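## Task

Pick up the wine glass standing on the table and hang it mouth-down on the rack so that its stem sits entirely within a curl that holds no other glass, with the glass resting against the wire only. The task fails if the glass is tossed, released from higher than about a thumb's length, or hit as hard as such a fall, or if any glass tips over while no gripper holds it. The glass already on the rack must still hang upright in its own curl at the end.

## Robot and tools

Robot: two arms, left_arm and right_arm, each with six revolute joints and a two-finger parallel gripper. Each gripper's fingers point along its own +z axis and close along its y axis.

Frame: every position, orientation and velocity is given in the scene frame. Its origin is at table-top height, halfway between the two nominal arm bases; +z points up, +x points out over the table, and left_arm sits on the +y side. These names do not match image left and right. Calibrated bases: left_arm at (+0.008, +0.372, 0) m, right_arm at (-0.006, -0.344, 0) m, both facing almost straight along +x. Reported hand poses can be off by a few centimetres, more when the arm is far out.

The command row: one flat list of 14 numbers covers both arms, and it must be full even if only one arm moves. The first 7 numbers are for left_arm and the last 7 for right_arm. In each block of 7 the order is shoulder (joint2), elbow (joint3), wrist roll (joint6), wrist pitch (joint4), waist (joint1), wrist yaw (joint5), then the gripper. The six joint numbers are offsets, not poses. They count from the arm's Joint targets as they stood when the action or move began, not from the previous row, so repeating an offset moves the arm further. They are scaled to [-1, 1], where 1.0 equals 1.258 rad for shoulder, 1.3 for elbow, 2.022 for wrist roll and wrist yaw, 2.073 for wrist pitch, and 1.202 for waist. The gripper number is absolute: +1 fully open, -1 closed. Sending 0 for an arm's joints keeps it at its targets; a 0 for the gripper is a real half-open command, so repeat its current value to keep it unchanged.

Joint ranges (rad): waist -2.618 to 3.054, shoulder 0 to 3.142, elbow 0 to 3.142, wrist pitch and wrist yaw -1.571 to 1.571, wrist roll -2.094 to 2.094. An action asking for more than 0.059 rad beyond a range is refused for both arms; a call is refused if its first action fails this check or any action is malformed. Joint speed is capped, so big offsets may need several actions.

Tools:
- execute_actions(actions, cameras): actions is a list of actions; each action is a list of up to 15 rows, each row run for one 1/30 s step, the last row held to fill 15 steps (0.5 s). An empty list just reports state and images.
- move(target, speed, blend, opening_speed, blocking, cameras): target is one 14-number row or a list of up to 15 rows, all offsets from the same starting Joint targets. All joints travel together, so the hand follows a curve, and nothing is avoided. speed is rad/s for the joint with most to travel, 0.01 to 2, default 0.5. blend (rad) rounds corners between listed targets. opening_speed (at least 0.2 per second on the -1..+1 scale) makes the gripper change gradually. blocking=false returns after about 0.5 s while the move continues. The result adds a move: line such as done, off_target, moving, held or fault, plus the farthest-off joint per arm.
- wait(seconds 0 to 10): lets time run with the last commands held.
- stop(): brakes a running move.
- zoom_image(camera, region): region is [x0, y0, x1, y1] pixels, at most 504 by 504, on cam_high, cam_left_wrist or cam_right_wrist (each 896x504).
- read_manual(section): licence texts only.
- finished_scene(scene): scene is 1 or 2; ends the scene for good.

Reading results: end_effector_position (metres) is the point between the finger pads, roughly 1 cm behind the tips; end_effector_quat_wxyz is its orientation. Joint positions and Joint velocities give one block per arm in the joint order above, ending with finger opening in metres (0.093 fully open) and its rate. Joint targets is what the next offsets count from. grip_measured is the gripper motor on the -1..+1 scale; pads meet near -0.94 and an object of width w mm reads about -0.94 + 0.0208*w. Gripping needs a command some 0.24 below that reading; rounded or fragile objects like glass stems may need gentler handling. Joint torques are in the Joint positions order. Notices: joint sent to its limit, joint command not followed (clearance check), MOTOR HOT at 75 °C, OVER-TEMPERATURE FAULT at 90 °C (that arm folds up and stays idle).

Cautions: do not let go of the glass more than a thumb's length above where it will rest, and do not fling it. Do not bump either glass hard or leave one tilted; keep the hanging glass upright. Keep the arms from striking each other. Do not press into things with targets far beyond contact, and do not hold loads or stretched poses longer than needed, which heats motors. Nothing may leave the table. Slow, smooth moves near contact are safest; something may occasionally nudge loose objects.

Each tool is called after "Request:" as name(argument=value, ...) on one line, values as JSON.

## Session

Request:
execute_actions(actions=[])

Scene clock: 0.00 s.
left_arm: end_effector_position=(+0.2107, +0.1865, +0.1947) grip_measured=+1.000 end_effector_quat_wxyz=(+0.040, +0.297, +0.951, -0.080) | right_arm: end_effector_position=(+0.2309, -0.5403, +0.1996) grip_measured=+1.000 end_effector_quat_wxyz=(+0.270, +0.698, +0.663, -0.015)
Joint names: [shoulder, elbow, wrist roll, wrist pitch, waist, wrist yaw]
Joint positions: left_arm=[1.481 1.47 -0.069 -1.426 -0.664 0.121 0.093] | right_arm=[1.245 1.178 0.964 -0.97 -0.638 0.126 0.093]
Joint velocities: within noise
Joint torques (N m): no reading
Heat: left arm: 34 °C; right arm: 37 °C.
Joint targets: left_arm=[1.472 1.480 -0.069 -1.424 -0.664 0.121] | right_arm=[1.241 1.187 0.965 -0.970 -0.638 0.126]
Tool commands: left_gripper/opening=+1.0 right_gripper/opening=+1.0

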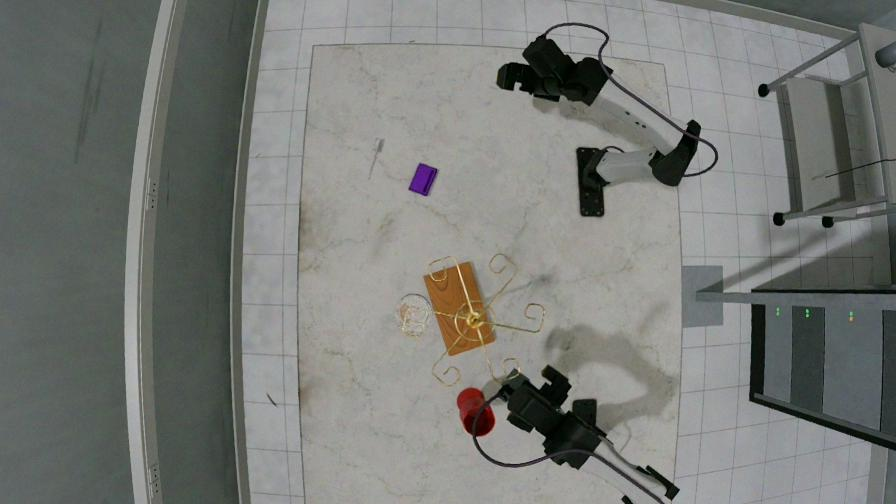

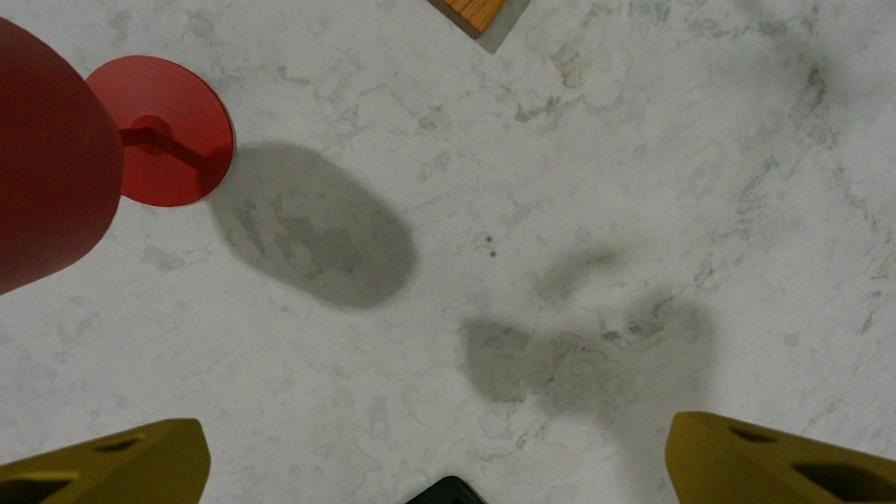

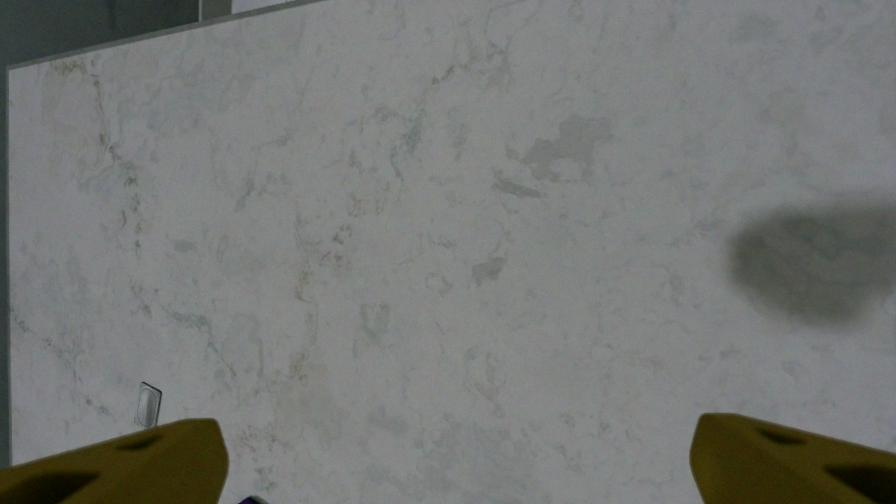

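Request:
zoom_image(camera="cam_high", region=[370, 230, 580, 450])

Request:
zoom_image(camera="cam_left_wrist", region=[0, 0, 450, 350])

Scaled by 2.291 from the camera's 896x504 image, which has a finer 1280x720 frame.

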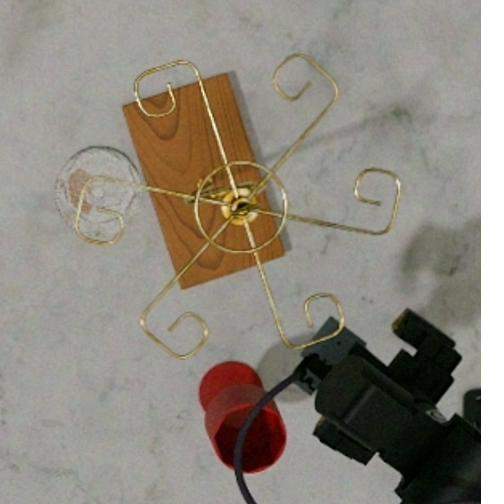

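Scaled by 1.120 from the camera's 896x504 image, which has a finer 1280x720 frame.

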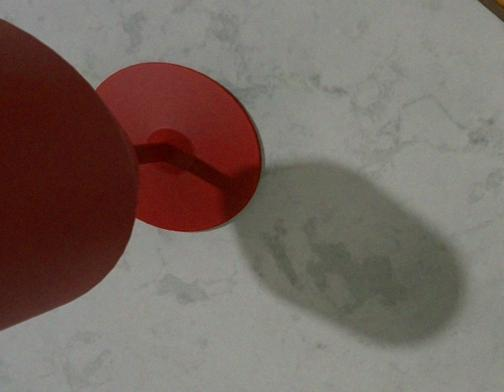

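Request:
move(target=[[0,0.323,0,-0.037,0,0,1,0,0,0,0,0,0,1],[0,0.323,0.811,-0.037,1,0.707,1,0,0,0,0,0,0,1]], speed=0.9, blend=0.1, cameras=["cam_high","cam_left_wrist"])

Scene clock: 178.20 s.
left_arm: end_effector_position=(+0.2960, +0.3462, +0.4550) grip_measured=+1.000 end_effector_quat_wxyz=(+0.669, +0.485, +0.530, -0.193) | right_arm: end_effector_position=(+0.2309, -0.5403, +0.1996) grip_measured=+1.000 end_effector_quat_wxyz=(+0.270, +0.698, +0.663, -0.015)
Joint names: [shoulder, elbow, wrist roll, wrist pitch, waist, wrist yaw]
Joint positions: left_arm=[1.481 1.877 1.56 -1.496 0.533 1.535 0.093] | right_arm=[1.245 1.178 0.964 -0.97 -0.638 0.126 0.093]
Joint velocities: within noise
Joint torques (N m): left_arm=[-5.7 5.79 0.04 0.74 0.03 0.6] | right_arm=[-4.49 6.75 -0.15 1.12 0.01 -0.09]
Heat: left arm: 38 °C; right arm: 43 °C.
Joint targets: left_arm=[1.472 1.899 1.571 -1.501 0.538 1.551] | right_arm=[1.241 1.187 0.965 -0.970 -0.638 0.126]
move: done
camera_calibration:
cam_left_wrist: T_world_to_cam=[[-0.773675, -0.443578, -0.4524, 0.589696], [0.127956, 0.58993, -0.797251, 0.160803], [0.620527, -0.674701, -0.399656, 0.312309], [0, 0, 0, 1]] pos_world=[0.241861, 0.377429, 0.519795]
Images, in order (width x height): cam_high 896x504, cam_left_wrist 896x504.

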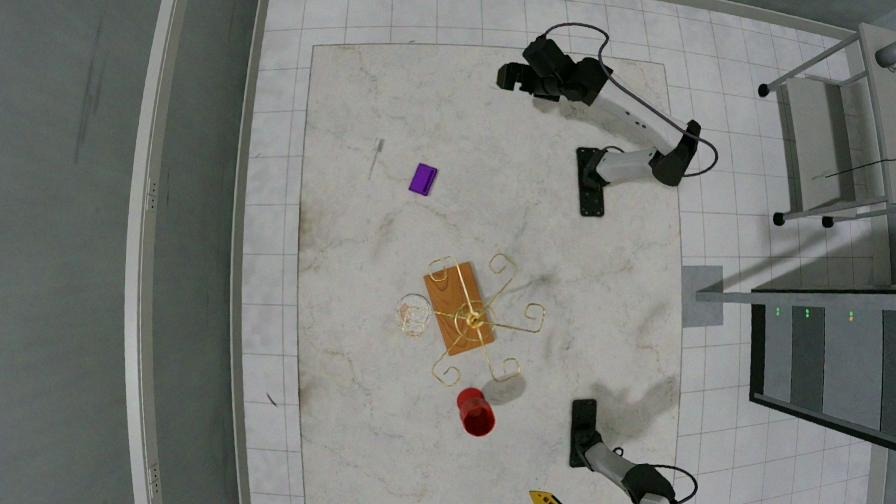

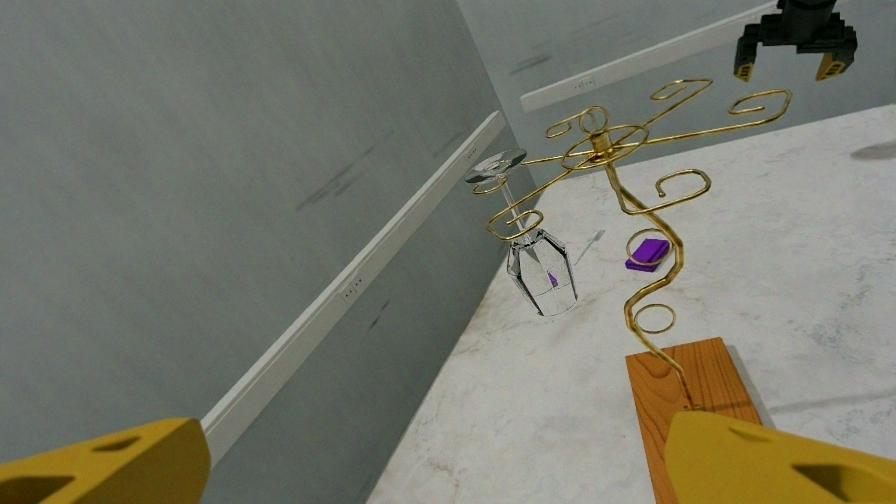

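Request:
zoom_image(camera="cam_left_wrist", region=[450, 60, 830, 340])

Request:
zoom_image(camera="cam_high", region=[390, 240, 560, 450])

Scaled by 1.326 from the camera's 896x504 image, which has a finer 1280x720 frame.

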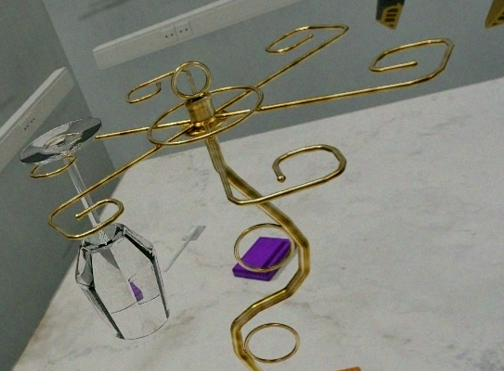

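Scaled by 2.400 from the camera's 896x504 image, which has a finer 1280x720 frame.

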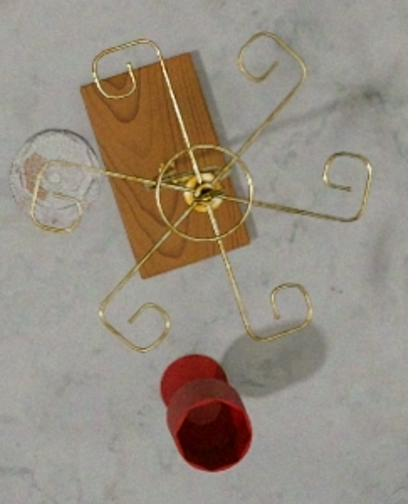

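Request:
move(target=[0.236,-0.768,0,0.385,0.135,0.005,1,0,0,0,0,0,0,1], speed=0.8, cameras=["cam_left_wrist"])

Request:
zoom_image(camera="cam_left_wrist", region=[200, 0, 700, 500])

Scene clock: 248.97 s.
left_arm: end_effector_position=(+0.3274, +0.4189, +0.1476) grip_measured=+1.000 end_effector_quat_wxyz=(+0.631, +0.299, +0.650, -0.301) | right_arm: end_effector_position=(+0.2309, -0.5403, +0.1996) grip_measured=+1.000 end_effector_quat_wxyz=(+0.270, +0.698, +0.663, -0.015)
Joint names: [shoulder, elbow, wrist roll, wrist pitch, waist, wrist yaw]
Joint positions: left_arm=[1.767 0.905 1.565 -0.716 0.696 1.547 0.093] | right_arm=[1.245 1.178 0.964 -0.97 -0.638 0.126 0.093]
Joint velocities: within noise
Joint torques (N m): left_arm=[-7.57 3.7 -0.03 0.32 0.05 0.65] | right_arm=[-4.56 6.89 -0.12 1.16 -0.18 -0.08]
Heat: left arm: 37 °C; right arm: 43 °C.
Joint targets: left_arm=[1.768 0.901 1.571 -0.703 0.700 1.561] | right_arm=[1.241 1.187 0.965 -0.970 -0.638 0.126]
move: done
camera_calibration:
cam_left_wrist: T_world_to_cam=[[-0.775109, -0.631811, 0.00456043, 0.519087], [-0.276286, 0.33244, -0.901748, 0.12447], [0.568218, -0.700213, -0.432238, 0.251645], [0, 0, 0, 1]] pos_world=[0.293749, 0.462791, 0.218643]
Images, in order (width x height): cam_left_wrist 896x504.

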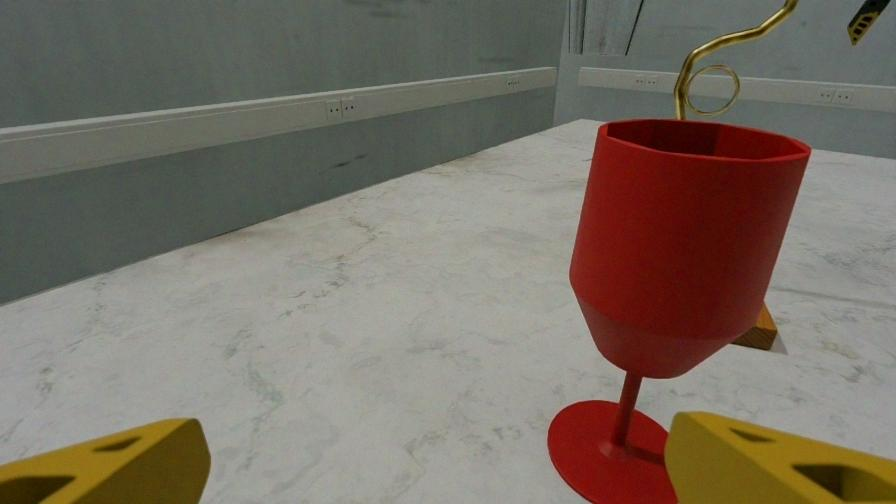

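Scaled by 1.008 from the camera's 896x504 image, which has a finer 1280x720 frame.

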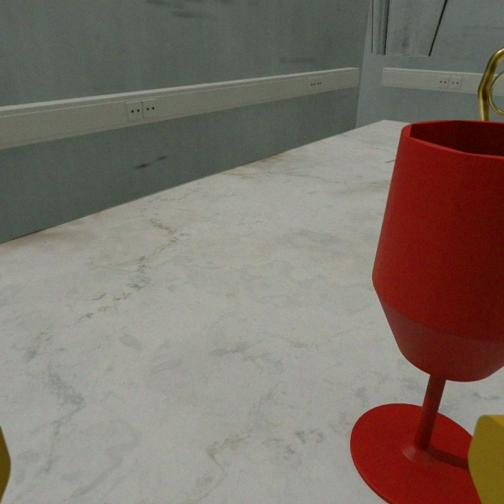

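Request:
zoom_image(camera="cam_left_wrist", region=[560, 100, 830, 260])

Request:
zoom_image(camera="cam_left_wrist", region=[550, 240, 790, 400])

Request:
execute_actions(actions=[], cameras=["cam_high"])

Request:
zoom_image(camera="cam_high", region=[445, 375, 515, 445])

Scaled by 1.867 from the camera's 896x504 image, which has a finer 1280x720 frame.

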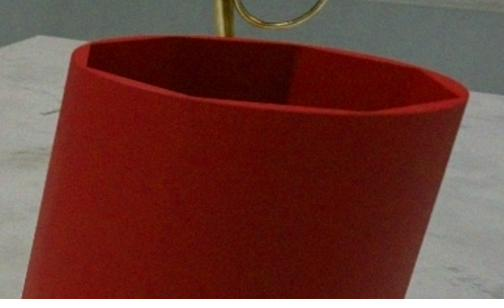

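Scaled by 2.100 from the camera's 896x504 image, which has a finer 1280x720 frame.

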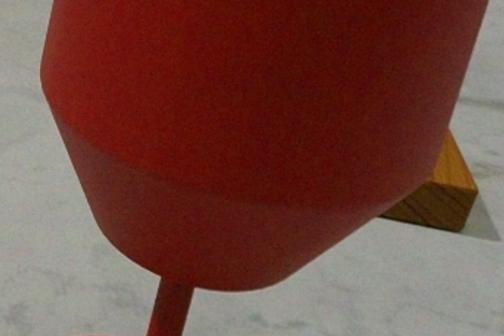

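Scene clock: 290.77 s.
left_arm: end_effector_position=(+0.3275, +0.4190, +0.1476) grip_measured=+1.000 end_effector_quat_wxyz=(+0.631, +0.299, +0.650, -0.300) | right_arm: end_effector_position=(+0.2309, -0.5403, +0.1996) grip_measured=+1.000 end_effector_quat_wxyz=(+0.270, +0.698, +0.663, -0.015)
Joint names: [shoulder, elbow, wrist roll, wrist pitch, waist, wrist yaw]
Joint positions: left_arm=[1.767 0.905 1.565 -0.715 0.696 1.547 0.093] | right_arm=[1.245 1.178 0.964 -0.97 -0.638 0.126 0.093]
Joint velocities: within noise
Joint torques (N m): left_arm=[-7.65 3.47 -0.04 0.39 0.21 0.71] | right_arm=[-4.42 6.78 -0.09 1.15 -0.1 -0.08]
Heat: left arm: 36 °C; right arm: 43 °C.
Joint targets: left_arm=[1.768 0.901 1.571 -0.703 0.700 1.561] | right_arm=[1.241 1.187 0.965 -0.970 -0.638 0.126]
Tool commands: left_gripper/opening=+1.0 right_gripper/opening=+1.0
Images, in order (width x height): cam_high 896x504.

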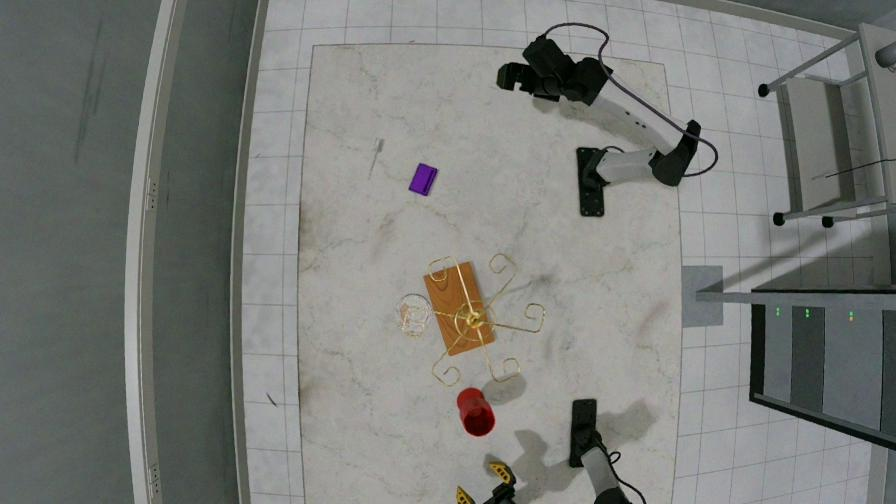

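Scaled by 7.200 from the camera's 896x504 image, which has a finer 1280x720 frame.

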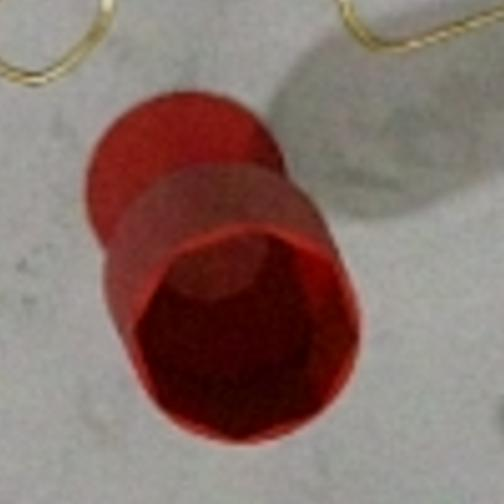

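Request:
move(target=[-0.048,-0.116,0,0.0437,-0.183,0.004,1,0,0,0,0,0,0,1], speed=0.5, cameras=["cam_left_wrist"])

Scene clock: 347.50 s.
left_arm: end_effector_position=(+0.3048, +0.3368, +0.1265) grip_measured=+1.000 end_effector_quat_wxyz=(+0.591, +0.357, +0.618, -0.376) | right_arm: end_effector_position=(+0.2309, -0.5403, +0.1996) grip_measured=+1.000 end_effector_quat_wxyz=(+0.270, +0.698, +0.663, -0.015)
Joint names: [shoulder, elbow, wrist roll, wrist pitch, waist, wrist yaw]
Joint positions: left_arm=[1.739 0.757 1.565 -0.626 0.482 1.553 0.093] | right_arm=[1.245 1.178 0.964 -0.97 -0.638 0.126 0.093]
Joint velocities: within noise
Joint torques (N m): left_arm=[-9.95 3.12 0 0.31 -0.59 0.68] | right_arm=[-4.57 6.89 -0.1 1.12 0.01 -0.1]
Heat: left arm: 37 °C; right arm: 43 °C.
Joint targets: left_arm=[1.708 0.750 1.571 -0.613 0.480 1.569] | right_arm=[1.241 1.187 0.965 -0.970 -0.638 0.126]
move: done
camera_calibration:
cam_left_wrist: T_world_to_cam=[[-0.890919, -0.45287, 0.0342409, 0.421076], [-0.220844, 0.366111, -0.903986, 0.0985331], [0.396852, -0.81294, -0.426189, 0.287293], [0, 0, 0, 1]] pos_world=[0.282892, 0.38817, 0.197095]
Images, in order (width x height): cam_left_wrist 896x504.

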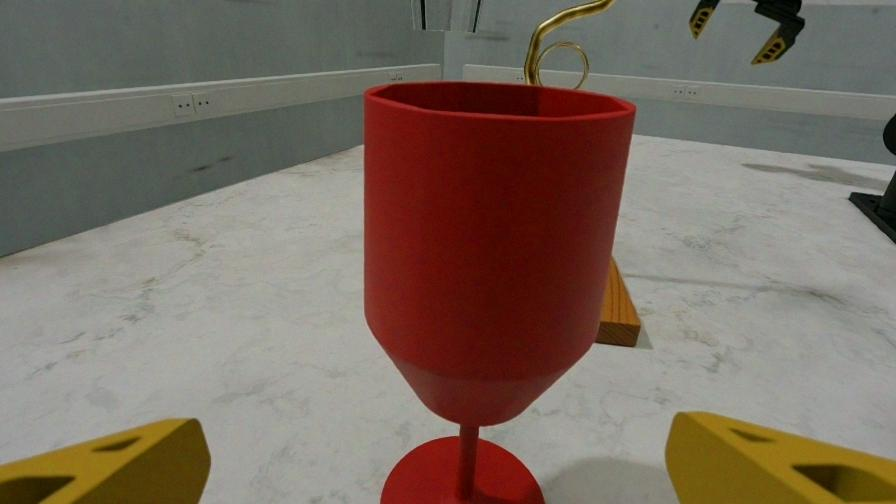

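Request:
move(target=[0.031,0.113,0,-0.052,-0.135,0,1,0,0,0,0,0,0,1], speed=0.3, cameras=["cam_left_wrist"])

Scene clock: 373.47 s.
left_arm: end_effector_position=(+0.3154, +0.2962, +0.1495) grip_measured=+1.000 end_effector_quat_wxyz=(+0.566, +0.414, +0.580, -0.414) | right_arm: end_effector_position=(+0.2309, -0.5403, +0.1996) grip_measured=+1.000 end_effector_quat_wxyz=(+0.270, +0.698, +0.663, -0.015)
Joint names: [shoulder, elbow, wrist roll, wrist pitch, waist, wrist yaw]
Joint positions: left_arm=[1.739 0.874 1.565 -0.71 0.321 1.555 0.093] | right_arm=[1.245 1.178 0.964 -0.97 -0.638 0.126 0.093]
Joint velocities: within noise
Joint torques (N m): left_arm=[-6.84 5.61 -0.01 0.14 -0.57 0.62] | right_arm=[-4.49 6.82 -0.11 1.11 -0.08 -0.06]
Heat: left arm: 38 °C; right arm: 43 °C.
Joint targets: left_arm=[1.747 0.897 1.571 -0.720 0.318 1.569] | right_arm=[1.241 1.187 0.965 -0.970 -0.638 0.126]
move: done
camera_calibration:
cam_left_wrist: T_world_to_cam=[[-0.95266, -0.304036, 0.00142611, 0.391604], [-0.130561, 0.404851, -0.905014, 0.0967741], [0.274579, -0.862356, -0.42538, 0.312931], [0, 0, 0, 1]] pos_world=[0.299776, 0.34974, 0.220138]
Images, in order (width x height): cam_left_wrist 896x504.

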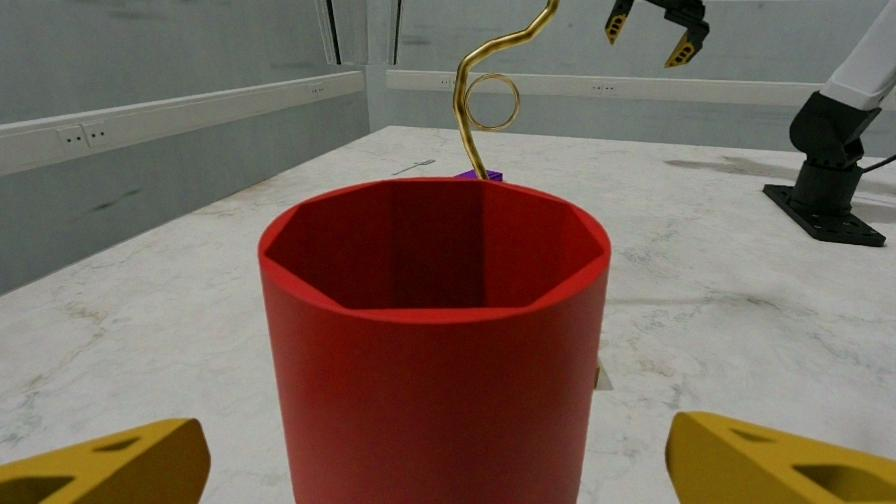

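Request:
move(target=[0.078,0.097,0,-0.0145,-0.125,0,1,0,0,0,0,0,0,1], speed=0.15)

Scene clock: 390.60 s.
left_arm: end_effector_position=(+0.3288, +0.2559, +0.1497) grip_measured=+1.000 end_effector_quat_wxyz=(+0.533, +0.456, +0.548, -0.456) | right_arm: end_effector_position=(+0.2309, -0.5403, +0.1996) grip_measured=+1.000 end_effector_quat_wxyz=(+0.270, +0.698, +0.663, -0.015)
Joint names: [shoulder, elbow, wrist roll, wrist pitch, waist, wrist yaw]
Joint positions: left_arm=[1.835 0.997 1.565 -0.74 0.171 1.555 0.093] | right_arm=[1.245 1.178 0.964 -0.97 -0.638 0.126 0.093]
Joint velocities: within noise
Joint torques (N m): left_arm=[-7.51 6.13 0.02 0.1 -0.61 0.65] | right_arm=[-4.59 6.8 -0.11 1.1 0.02 -0.06]
Heat: left arm: 37 °C; right arm: 43 °C.
Joint targets: left_arm=[1.845 1.023 1.571 -0.750 0.167 1.569] | right_arm=[1.241 1.187 0.965 -0.970 -0.638 0.126]
move: done
camera_calibration:
cam_left_wrist: T_world_to_cam=[[-0.987377, -0.158336, 0.00409627, 0.365869], [-0.07101, 0.419402, -0.905019, 0.0917423], [0.141579, -0.893886, -0.425351, 0.326396], [0, 0, 0, 1]] pos_world=[0.321554, 0.311214, 0.220363]

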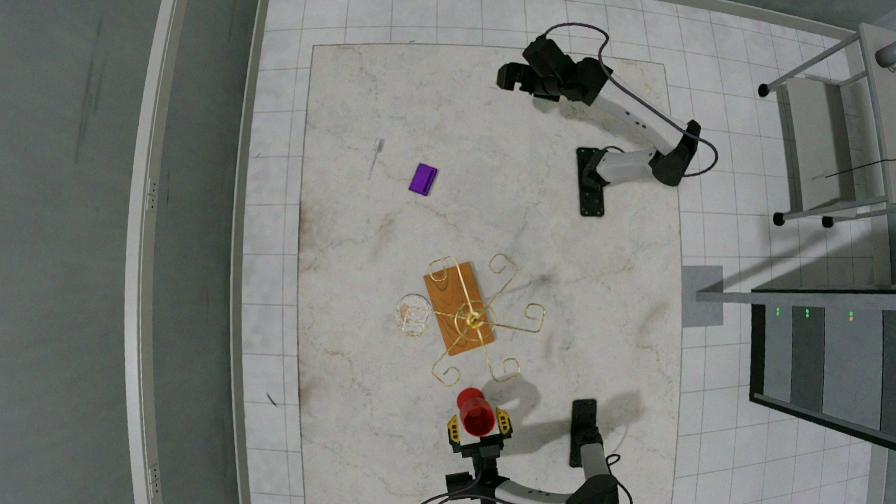

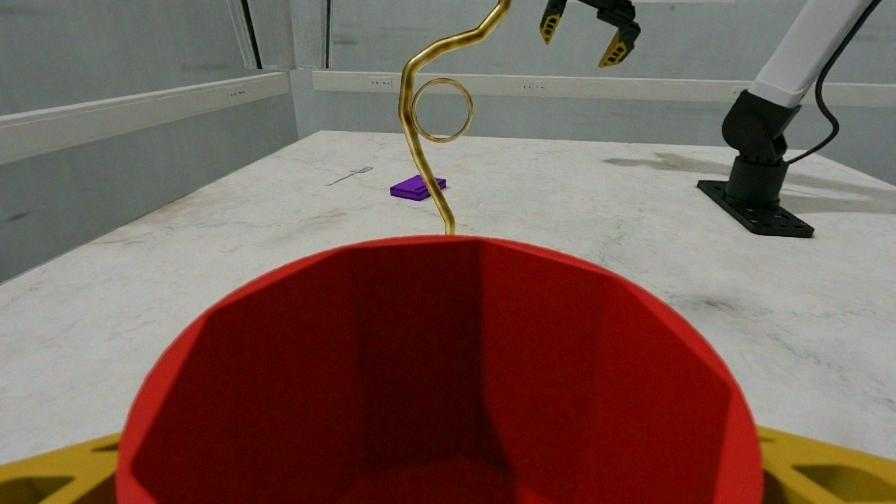

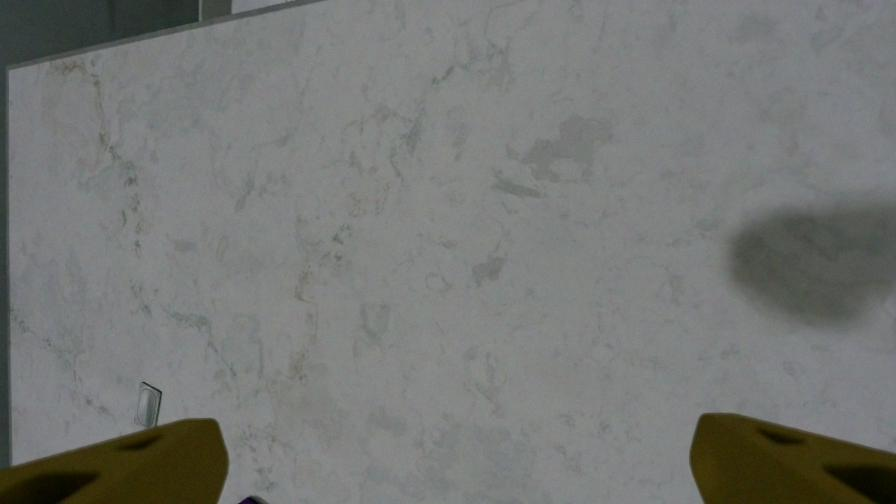

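Request:
zoom_image(camera="cam_high", region=[435, 375, 525, 465])

Scaled by 5.600 from the camera's 896x504 image, which has a finer 1280x720 frame.

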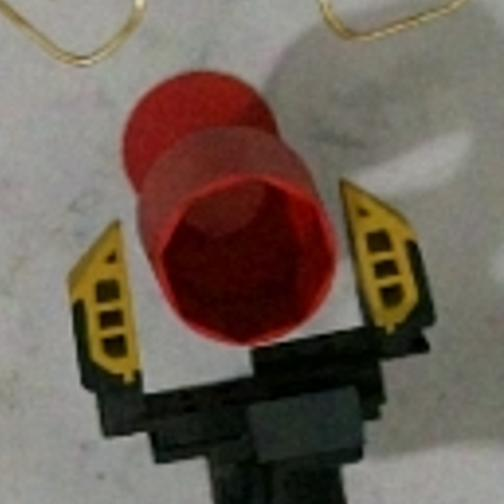

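Request:
move(target=[0,0,0,0,0,0,0.5,0,0,0,0,0,0,1], opening_speed=0.25, cameras=["cam_left_wrist","cam_high"])

Scene clock: 409.07 s.
left_arm: end_effector_position=(+0.3287, +0.2558, +0.1497) grip_measured=+0.540 end_effector_quat_wxyz=(+0.533, +0.455, +0.548, -0.456) | right_arm: end_effector_position=(+0.2309, -0.5403, +0.1996) grip_measured=+1.000 end_effector_quat_wxyz=(+0.270, +0.698, +0.663, -0.015)
Joint names: [shoulder, elbow, wrist roll, wrist pitch, waist, wrist yaw]
Joint positions: left_arm=[1.835 0.997 1.565 -0.742 0.171 1.555 0.071] | right_arm=[1.245 1.178 0.964 -0.97 -0.638 0.126 0.093]
Joint velocities: within noise
Joint torques (N m): left_arm=[-7.49 6.02 0.06 0.18 -0.69 0.66] | right_arm=[-4.4 6.84 -0.08 1.08 -0.13 -0.04]
Heat: left arm: 38 °C; right arm: 43 °C.
Joint targets: left_arm=[1.845 1.023 1.571 -0.750 0.167 1.569] | right_arm=[1.241 1.187 0.965 -0.970 -0.638 0.126]
move: done
camera_calibration:
cam_left_wrist: T_world_to_cam=[[-0.987367, -0.158334, 0.00600351, 0.365433], [-0.0727114, 0.41911, -0.905019, 0.0923774], [0.14078, -0.894023, -0.425328, 0.326689], [0, 0, 0, 1]] pos_world=[0.321542, 0.311212, 0.220359]
Images, in order (width x height): cam_high 896x504, cam_left_wrist 896x504.

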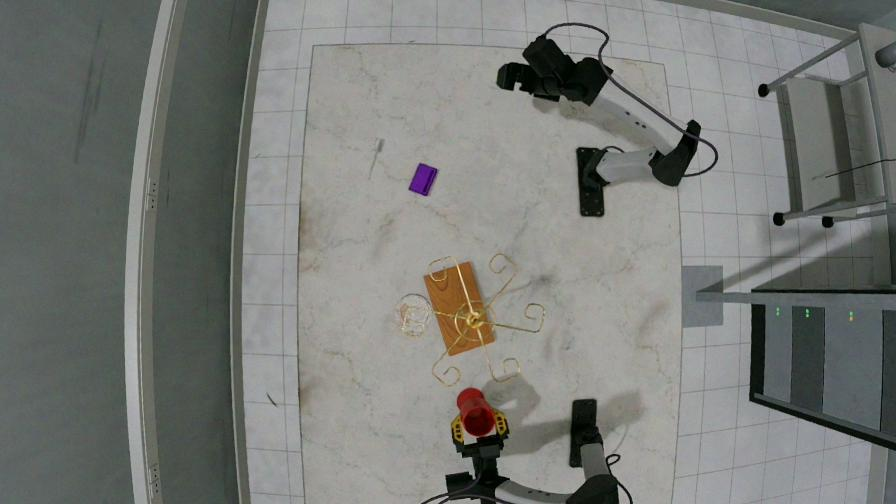

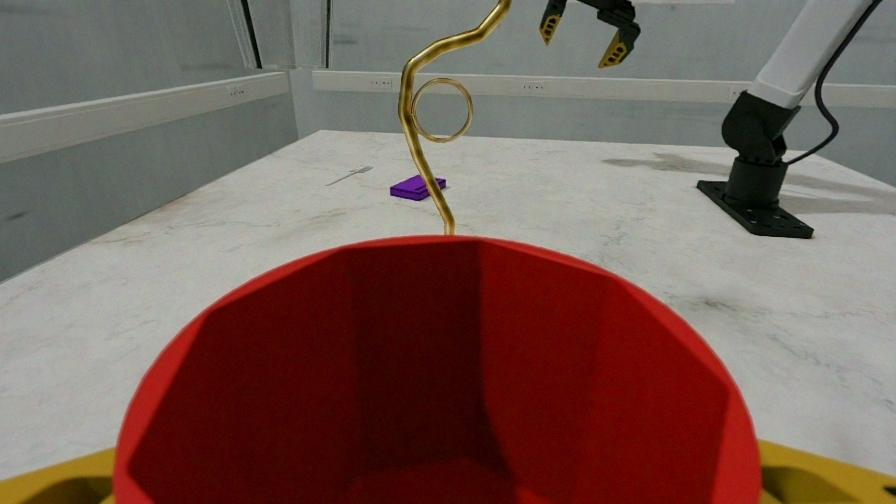

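Request:
move(target=[0,0,0,0,0,0,0.32,0,0,0,0,0,0,1], opening_speed=0.3, cameras=[])

Request:
move(target=[[-0.0696,0.0869,0,-0.096,0,0,0.32,0,0,0,0,0,0,1],[-0.1944,0.2495,0,-0.2739,0.158,0,0.32,0,0,0,0,0,0,1]], speed=0.3, blend=0.03, cameras=["cam_left_wrist","cam_high"])

Scene clock: 427.50 s.
left_arm: end_effector_position=(+0.3287, +0.2558, +0.1497) grip_measured=+0.526 end_effector_quat_wxyz=(+0.533, +0.455, +0.548, -0.456) | right_arm: end_effector_position=(+0.2309, -0.5403, +0.1996) grip_measured=+1.000 end_effector_quat_wxyz=(+0.270, +0.698, +0.663, -0.015)
Joint names: [shoulder, elbow, wrist roll, wrist pitch, waist, wrist yaw]
Joint positions: left_arm=[1.835 0.997 1.565 -0.742 0.171 1.555 0.07] | right_arm=[1.245 1.178 0.964 -0.97 -0.638 0.126 0.093]
Joint velocities: within noise
Joint torques (N m): left_arm=[-7.57 5.89 -0.01 0.13 -0.49 0.68] | right_arm=[-4.45 6.74 -0.11 1.13 0.13 -0.06]
Heat: left arm: 38 °C; right arm: 43 °C.
Joint targets: left_arm=[1.845 1.023 1.571 -0.750 0.167 1.569] | right_arm=[1.241 1.187 0.965 -0.970 -0.638 0.126]
move: done
No camera images: "cameras" was empty.

Scene clock: 430.07 s.
left_arm: end_effector_position=(+0.3321, +0.3118, +0.2825) grip_measured=+0.526 end_effector_quat_wxyz=(+0.564, +0.392, +0.595, -0.417) | right_arm: end_effector_position=(+0.2309, -0.5403, +0.1996) grip_measured=+1.000 end_effector_quat_wxyz=(+0.270, +0.698, +0.663, -0.015)
Joint names: [shoulder, elbow, wrist roll, wrist pitch, waist, wrist yaw]
Joint positions: left_arm=[1.63 1.319 1.565 -1.307 0.354 1.555 0.07] | right_arm=[1.245 1.178 0.964 -0.97 -0.638 0.126 0.093]
Joint velocities: within noise
Joint torques (N m): left_arm=[-10.14 6.91 0 0.09 -0.17 0.69] | right_arm=[-4.46 6.78 -0.12 1.12 -0.1 -0.05]
Heat: left arm: 38 °C; right arm: 43 °C.
Joint targets: left_arm=[1.601 1.348 1.571 -1.318 0.358 1.569] | right_arm=[1.241 1.187 0.965 -0.970 -0.638 0.126]
move: done
camera_calibration:
cam_left_wrist: T_world_to_cam=[[-0.940989, -0.335497, 0.0445156, 0.405804], [-0.180669, 0.386745, -0.904316, 0.235078], [0.286179, -0.858994, -0.424536, 0.373289], [0, 0, 0, 1]] pos_world=[0.317502, 0.365884, 0.352995]
Images, in order (width x height): cam_high 896x504, cam_left_wrist 896x504.

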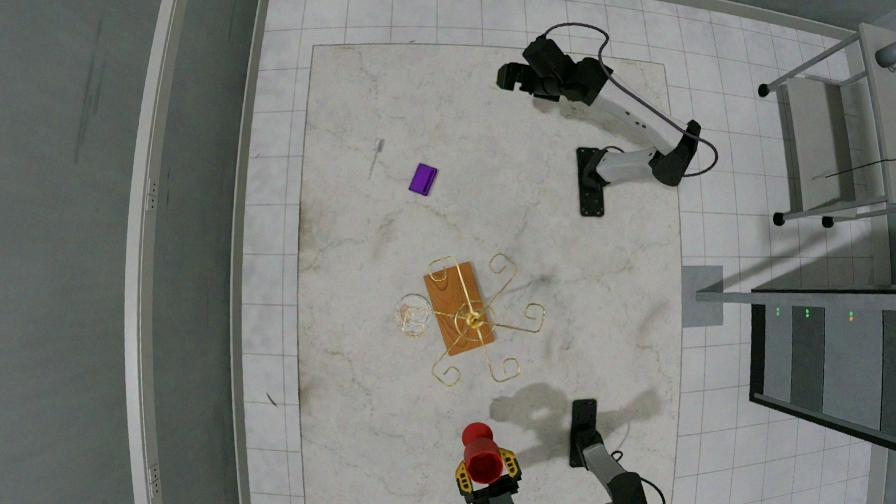

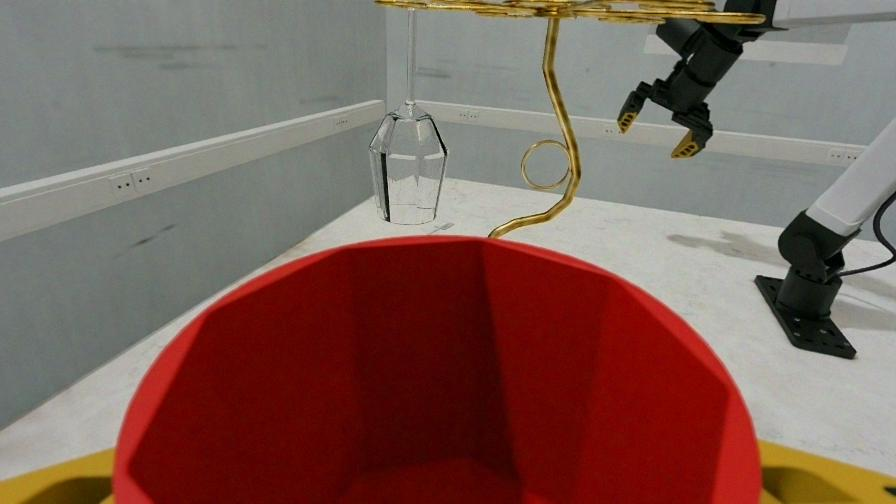

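Request:
move(target=[0,0,-1,0,0,0,0.32,-0.589,-0.682,-0.477,0.709,1,-0.062,1], speed=0.7, cameras=[])

Request:
move(target=[0,0,-0.554,0,0,0,0.32,0,0,0,0,0.338,0,1], speed=0.7)

Scene clock: 484.97 s.
left_arm: end_effector_position=(+0.3320, +0.3118, +0.2825) grip_measured=+0.526 end_effector_quat_wxyz=(-0.046, -0.289, +0.651, -0.700) | right_arm: end_effector_position=(+0.2246, -0.1982, +0.3240) grip_measured=+1.000 end_effector_quat_wxyz=(+0.770, -0.162, +0.574, +0.226)
Joint names: [shoulder, elbow, wrist roll, wrist pitch, waist, wrist yaw]
Joint positions: left_arm=[1.63 1.319 -0.434 -1.308 0.354 1.555 0.07] | right_arm=[0.504 0.315 0.008 0.482 0.557 0.011 0.093]
Joint velocities: within noise
Joint torques (N m): left_arm=[-10.29 6.84 -0.23 0.18 -0.13 0.69] | right_arm=[0.17 5.49 -0.21 1.81 0.49 -0.29]
Heat: left arm: 43 °C; right arm: 43 °C.
Joint targets: left_arm=[1.601 1.348 -0.451 -1.318 0.358 1.569] | right_arm=[0.500 0.300 0.000 0.500 0.564 0.001]
move: done
No camera images: "cameras" was empty.

Scene clock: 487.43 s.
left_arm: end_effector_position=(+0.3319, +0.3118, +0.2825) grip_measured=+0.526 end_effector_quat_wxyz=(+0.413, +0.592, -0.396, +0.567) | right_arm: end_effector_position=(+0.1478, -0.1190, +0.3243) grip_measured=+1.000 end_effector_quat_wxyz=(+0.709, -0.275, +0.529, +0.378)
Joint names: [shoulder, elbow, wrist roll, wrist pitch, waist, wrist yaw]
Joint positions: left_arm=[1.63 1.319 -1.561 -1.309 0.354 1.555 0.07] | right_arm=[0.504 0.315 0.007 0.483 0.963 0.01 0.093]
Joint velocities: within noise
Joint torques (N m): left_arm=[-10.09 6.95 -0.16 0.12 -0.18 0.64] | right_arm=[0.16 5.48 -0.16 1.75 0.7 -0.28]
Heat: left arm: 43 °C; right arm: 43 °C.
Joint targets: left_arm=[1.601 1.348 -1.571 -1.318 0.358 1.569] | right_arm=[0.500 0.300 0.000 0.500 0.970 0.001]
move: done
camera_calibration:
cam_left_wrist: T_world_to_cam=[[0.934129, 0.355678, -0.029928, -0.411219], [-0.115215, 0.379825, 0.917855, -0.299269], [0.337828, -0.853947, 0.395785, 0.122822], [0, 0, 0, 1]] pos_world=[0.308159, 0.364815, 0.213768]
cam_right_wrist: T_world_to_cam=[[0.825451, -0.562237, -0.0501942, -0.170972], [-0.111012, -0.0745092, -0.991022, 0.369103], [0.55345, 0.823613, -0.123919, 0.13416], [0, 0, 0, 1]] pos_world=[0.107854, -0.179121, 0.373832]

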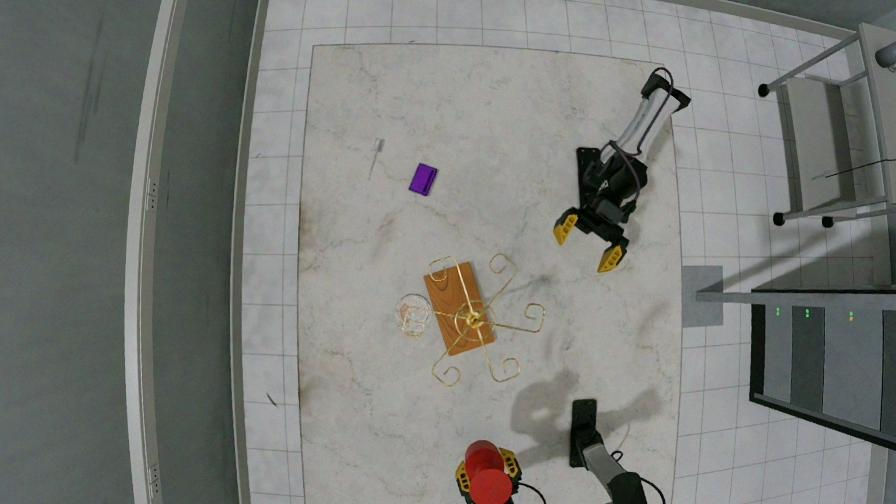

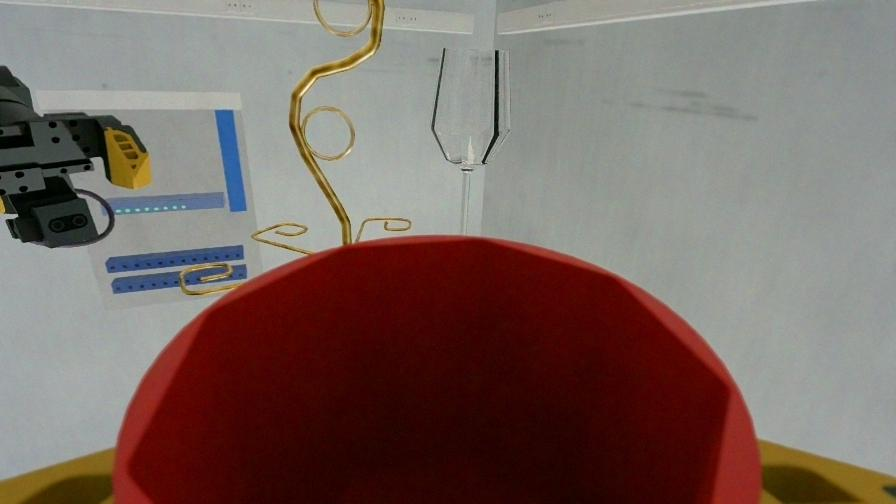

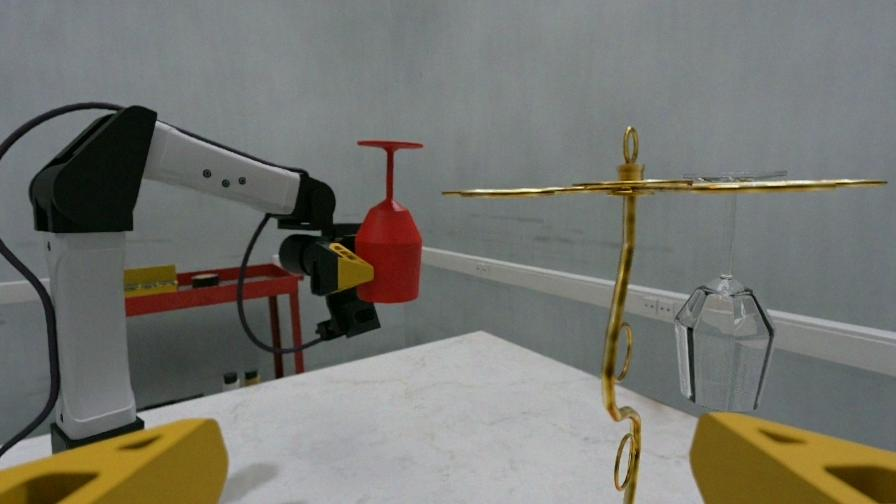

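Request:
zoom_image(camera="cam_high", region=[475, 340, 535, 400])

Request:
zoom_image(camera="cam_high", region=[395, 280, 475, 360])

Request:
zoom_image(camera="cam_high", region=[420, 340, 480, 400])

Request:
zoom_image(camera="cam_right_wrist", region=[420, 120, 900, 260])

Scaled by 8.400 from the camera's 896x504 image, which has a finer 1280x720 frame.

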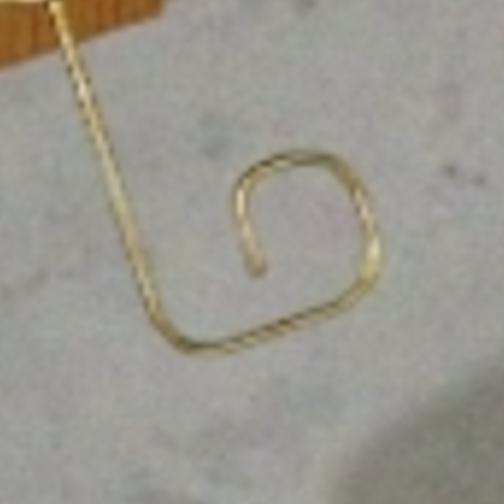

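Scaled by 6.300 from the camera's 896x504 image, which has a finer 1280x720 frame.

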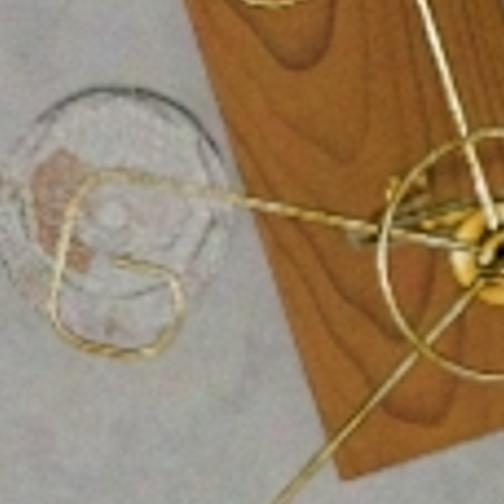

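Scaled by 8.400 from the camera's 896x504 image, which has a finer 1280x720 frame.

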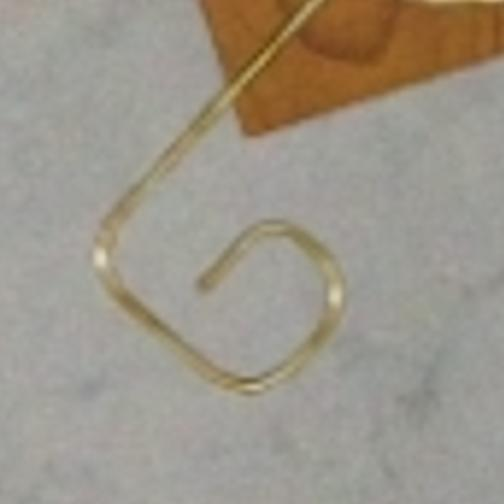

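Invalid region (420, 120, 900, 260): it reaches outside that camera's 896x504 image.

Request:
move(target=[-0.1064,-0.1666,0,0.04,-0.5225,0,0.32,0.176,0.676,0,-0.462,0,0,1], speed=0.5)

Scene clock: 641.20 s.
left_arm: end_effector_position=(+0.2023, +0.1434, +0.2704) grip_measured=+0.526 end_effector_quat_wxyz=(+0.564, +0.439, -0.561, +0.418) | right_arm: end_effector_position=(+0.1405, -0.1299, +0.4440) grip_measured=+1.000 end_effector_quat_wxyz=(+0.623, -0.328, +0.628, +0.331)
Joint names: [shoulder, elbow, wrist roll, wrist pitch, waist, wrist yaw]
Joint positions: left_arm=[1.496 1.138 -1.562 -1.248 -0.268 1.555 0.07] | right_arm=[0.716 1.154 0.007 -0.443 0.963 0.01 0.093]
Joint velocities: within noise
Joint torques (N m): left_arm=[-9.03 3.86 -0.18 0.36 -0.77 0.66] | right_arm=[1.02 7.62 -0.19 1.64 0.51 -0.25]
Heat: left arm: 45 °C; right arm: 41 °C.
Joint targets: left_arm=[1.467 1.131 -1.571 -1.235 -0.271 1.569] | right_arm=[0.721 1.179 0.000 -0.458 0.970 0.001]
move: done
camera_calibration:
cam_left_wrist: T_world_to_cam=[[0.966763, -0.255084, -0.0173434, -0.152985], [0.116447, 0.378913, 0.918077, -0.285974], [-0.227615, -0.889583, 0.396023, 0.147111], [0, 0, 0, 1]] pos_world=[0.214686, 0.200203, 0.201633]
cam_right_wrist: T_world_to_cam=[[0.817334, -0.5743, -0.0463076, -0.167189], [-0.270958, -0.312203, -0.910555, 0.442005], [0.508474, 0.756776, -0.410785, 0.287001], [0, 0, 0, 1]] pos_world=[0.110481, -0.175217, 0.512624]

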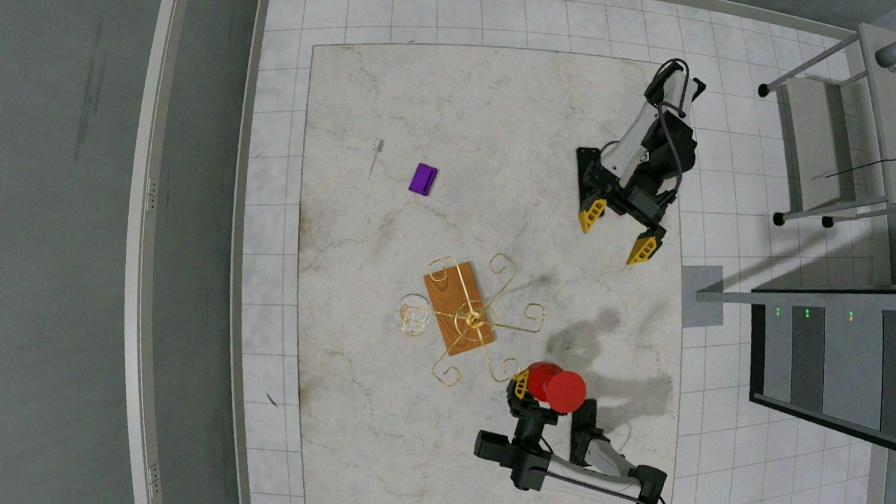

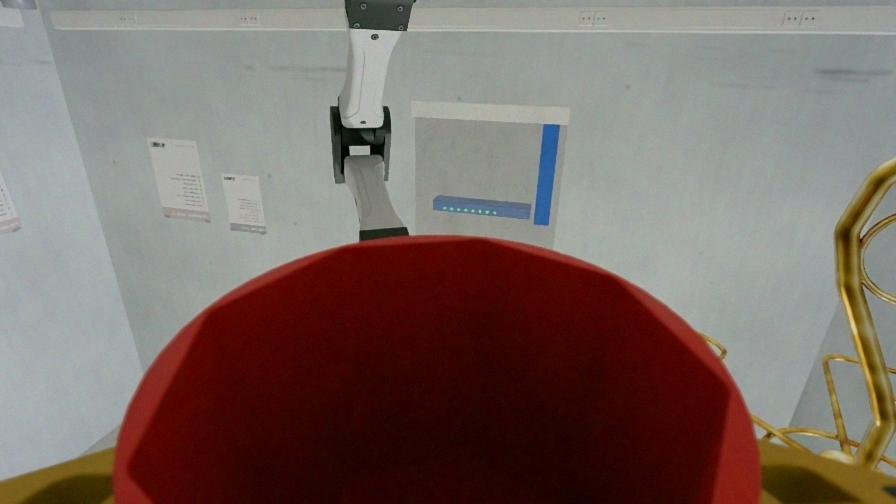

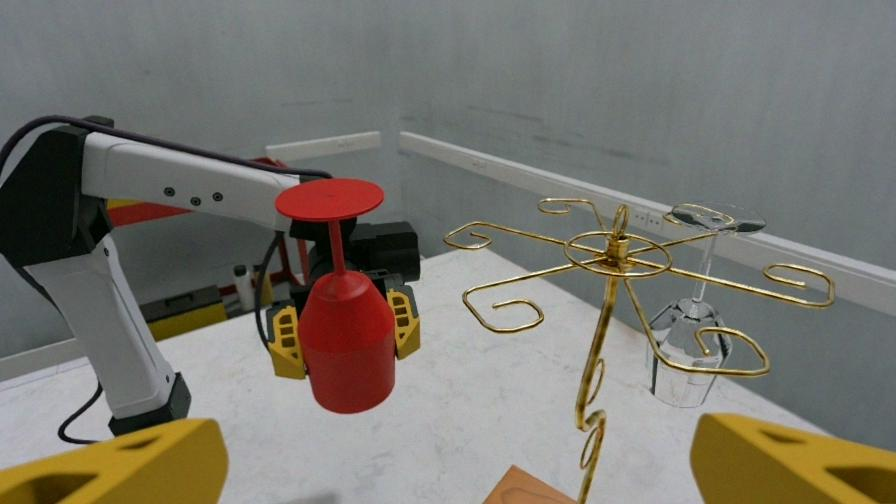

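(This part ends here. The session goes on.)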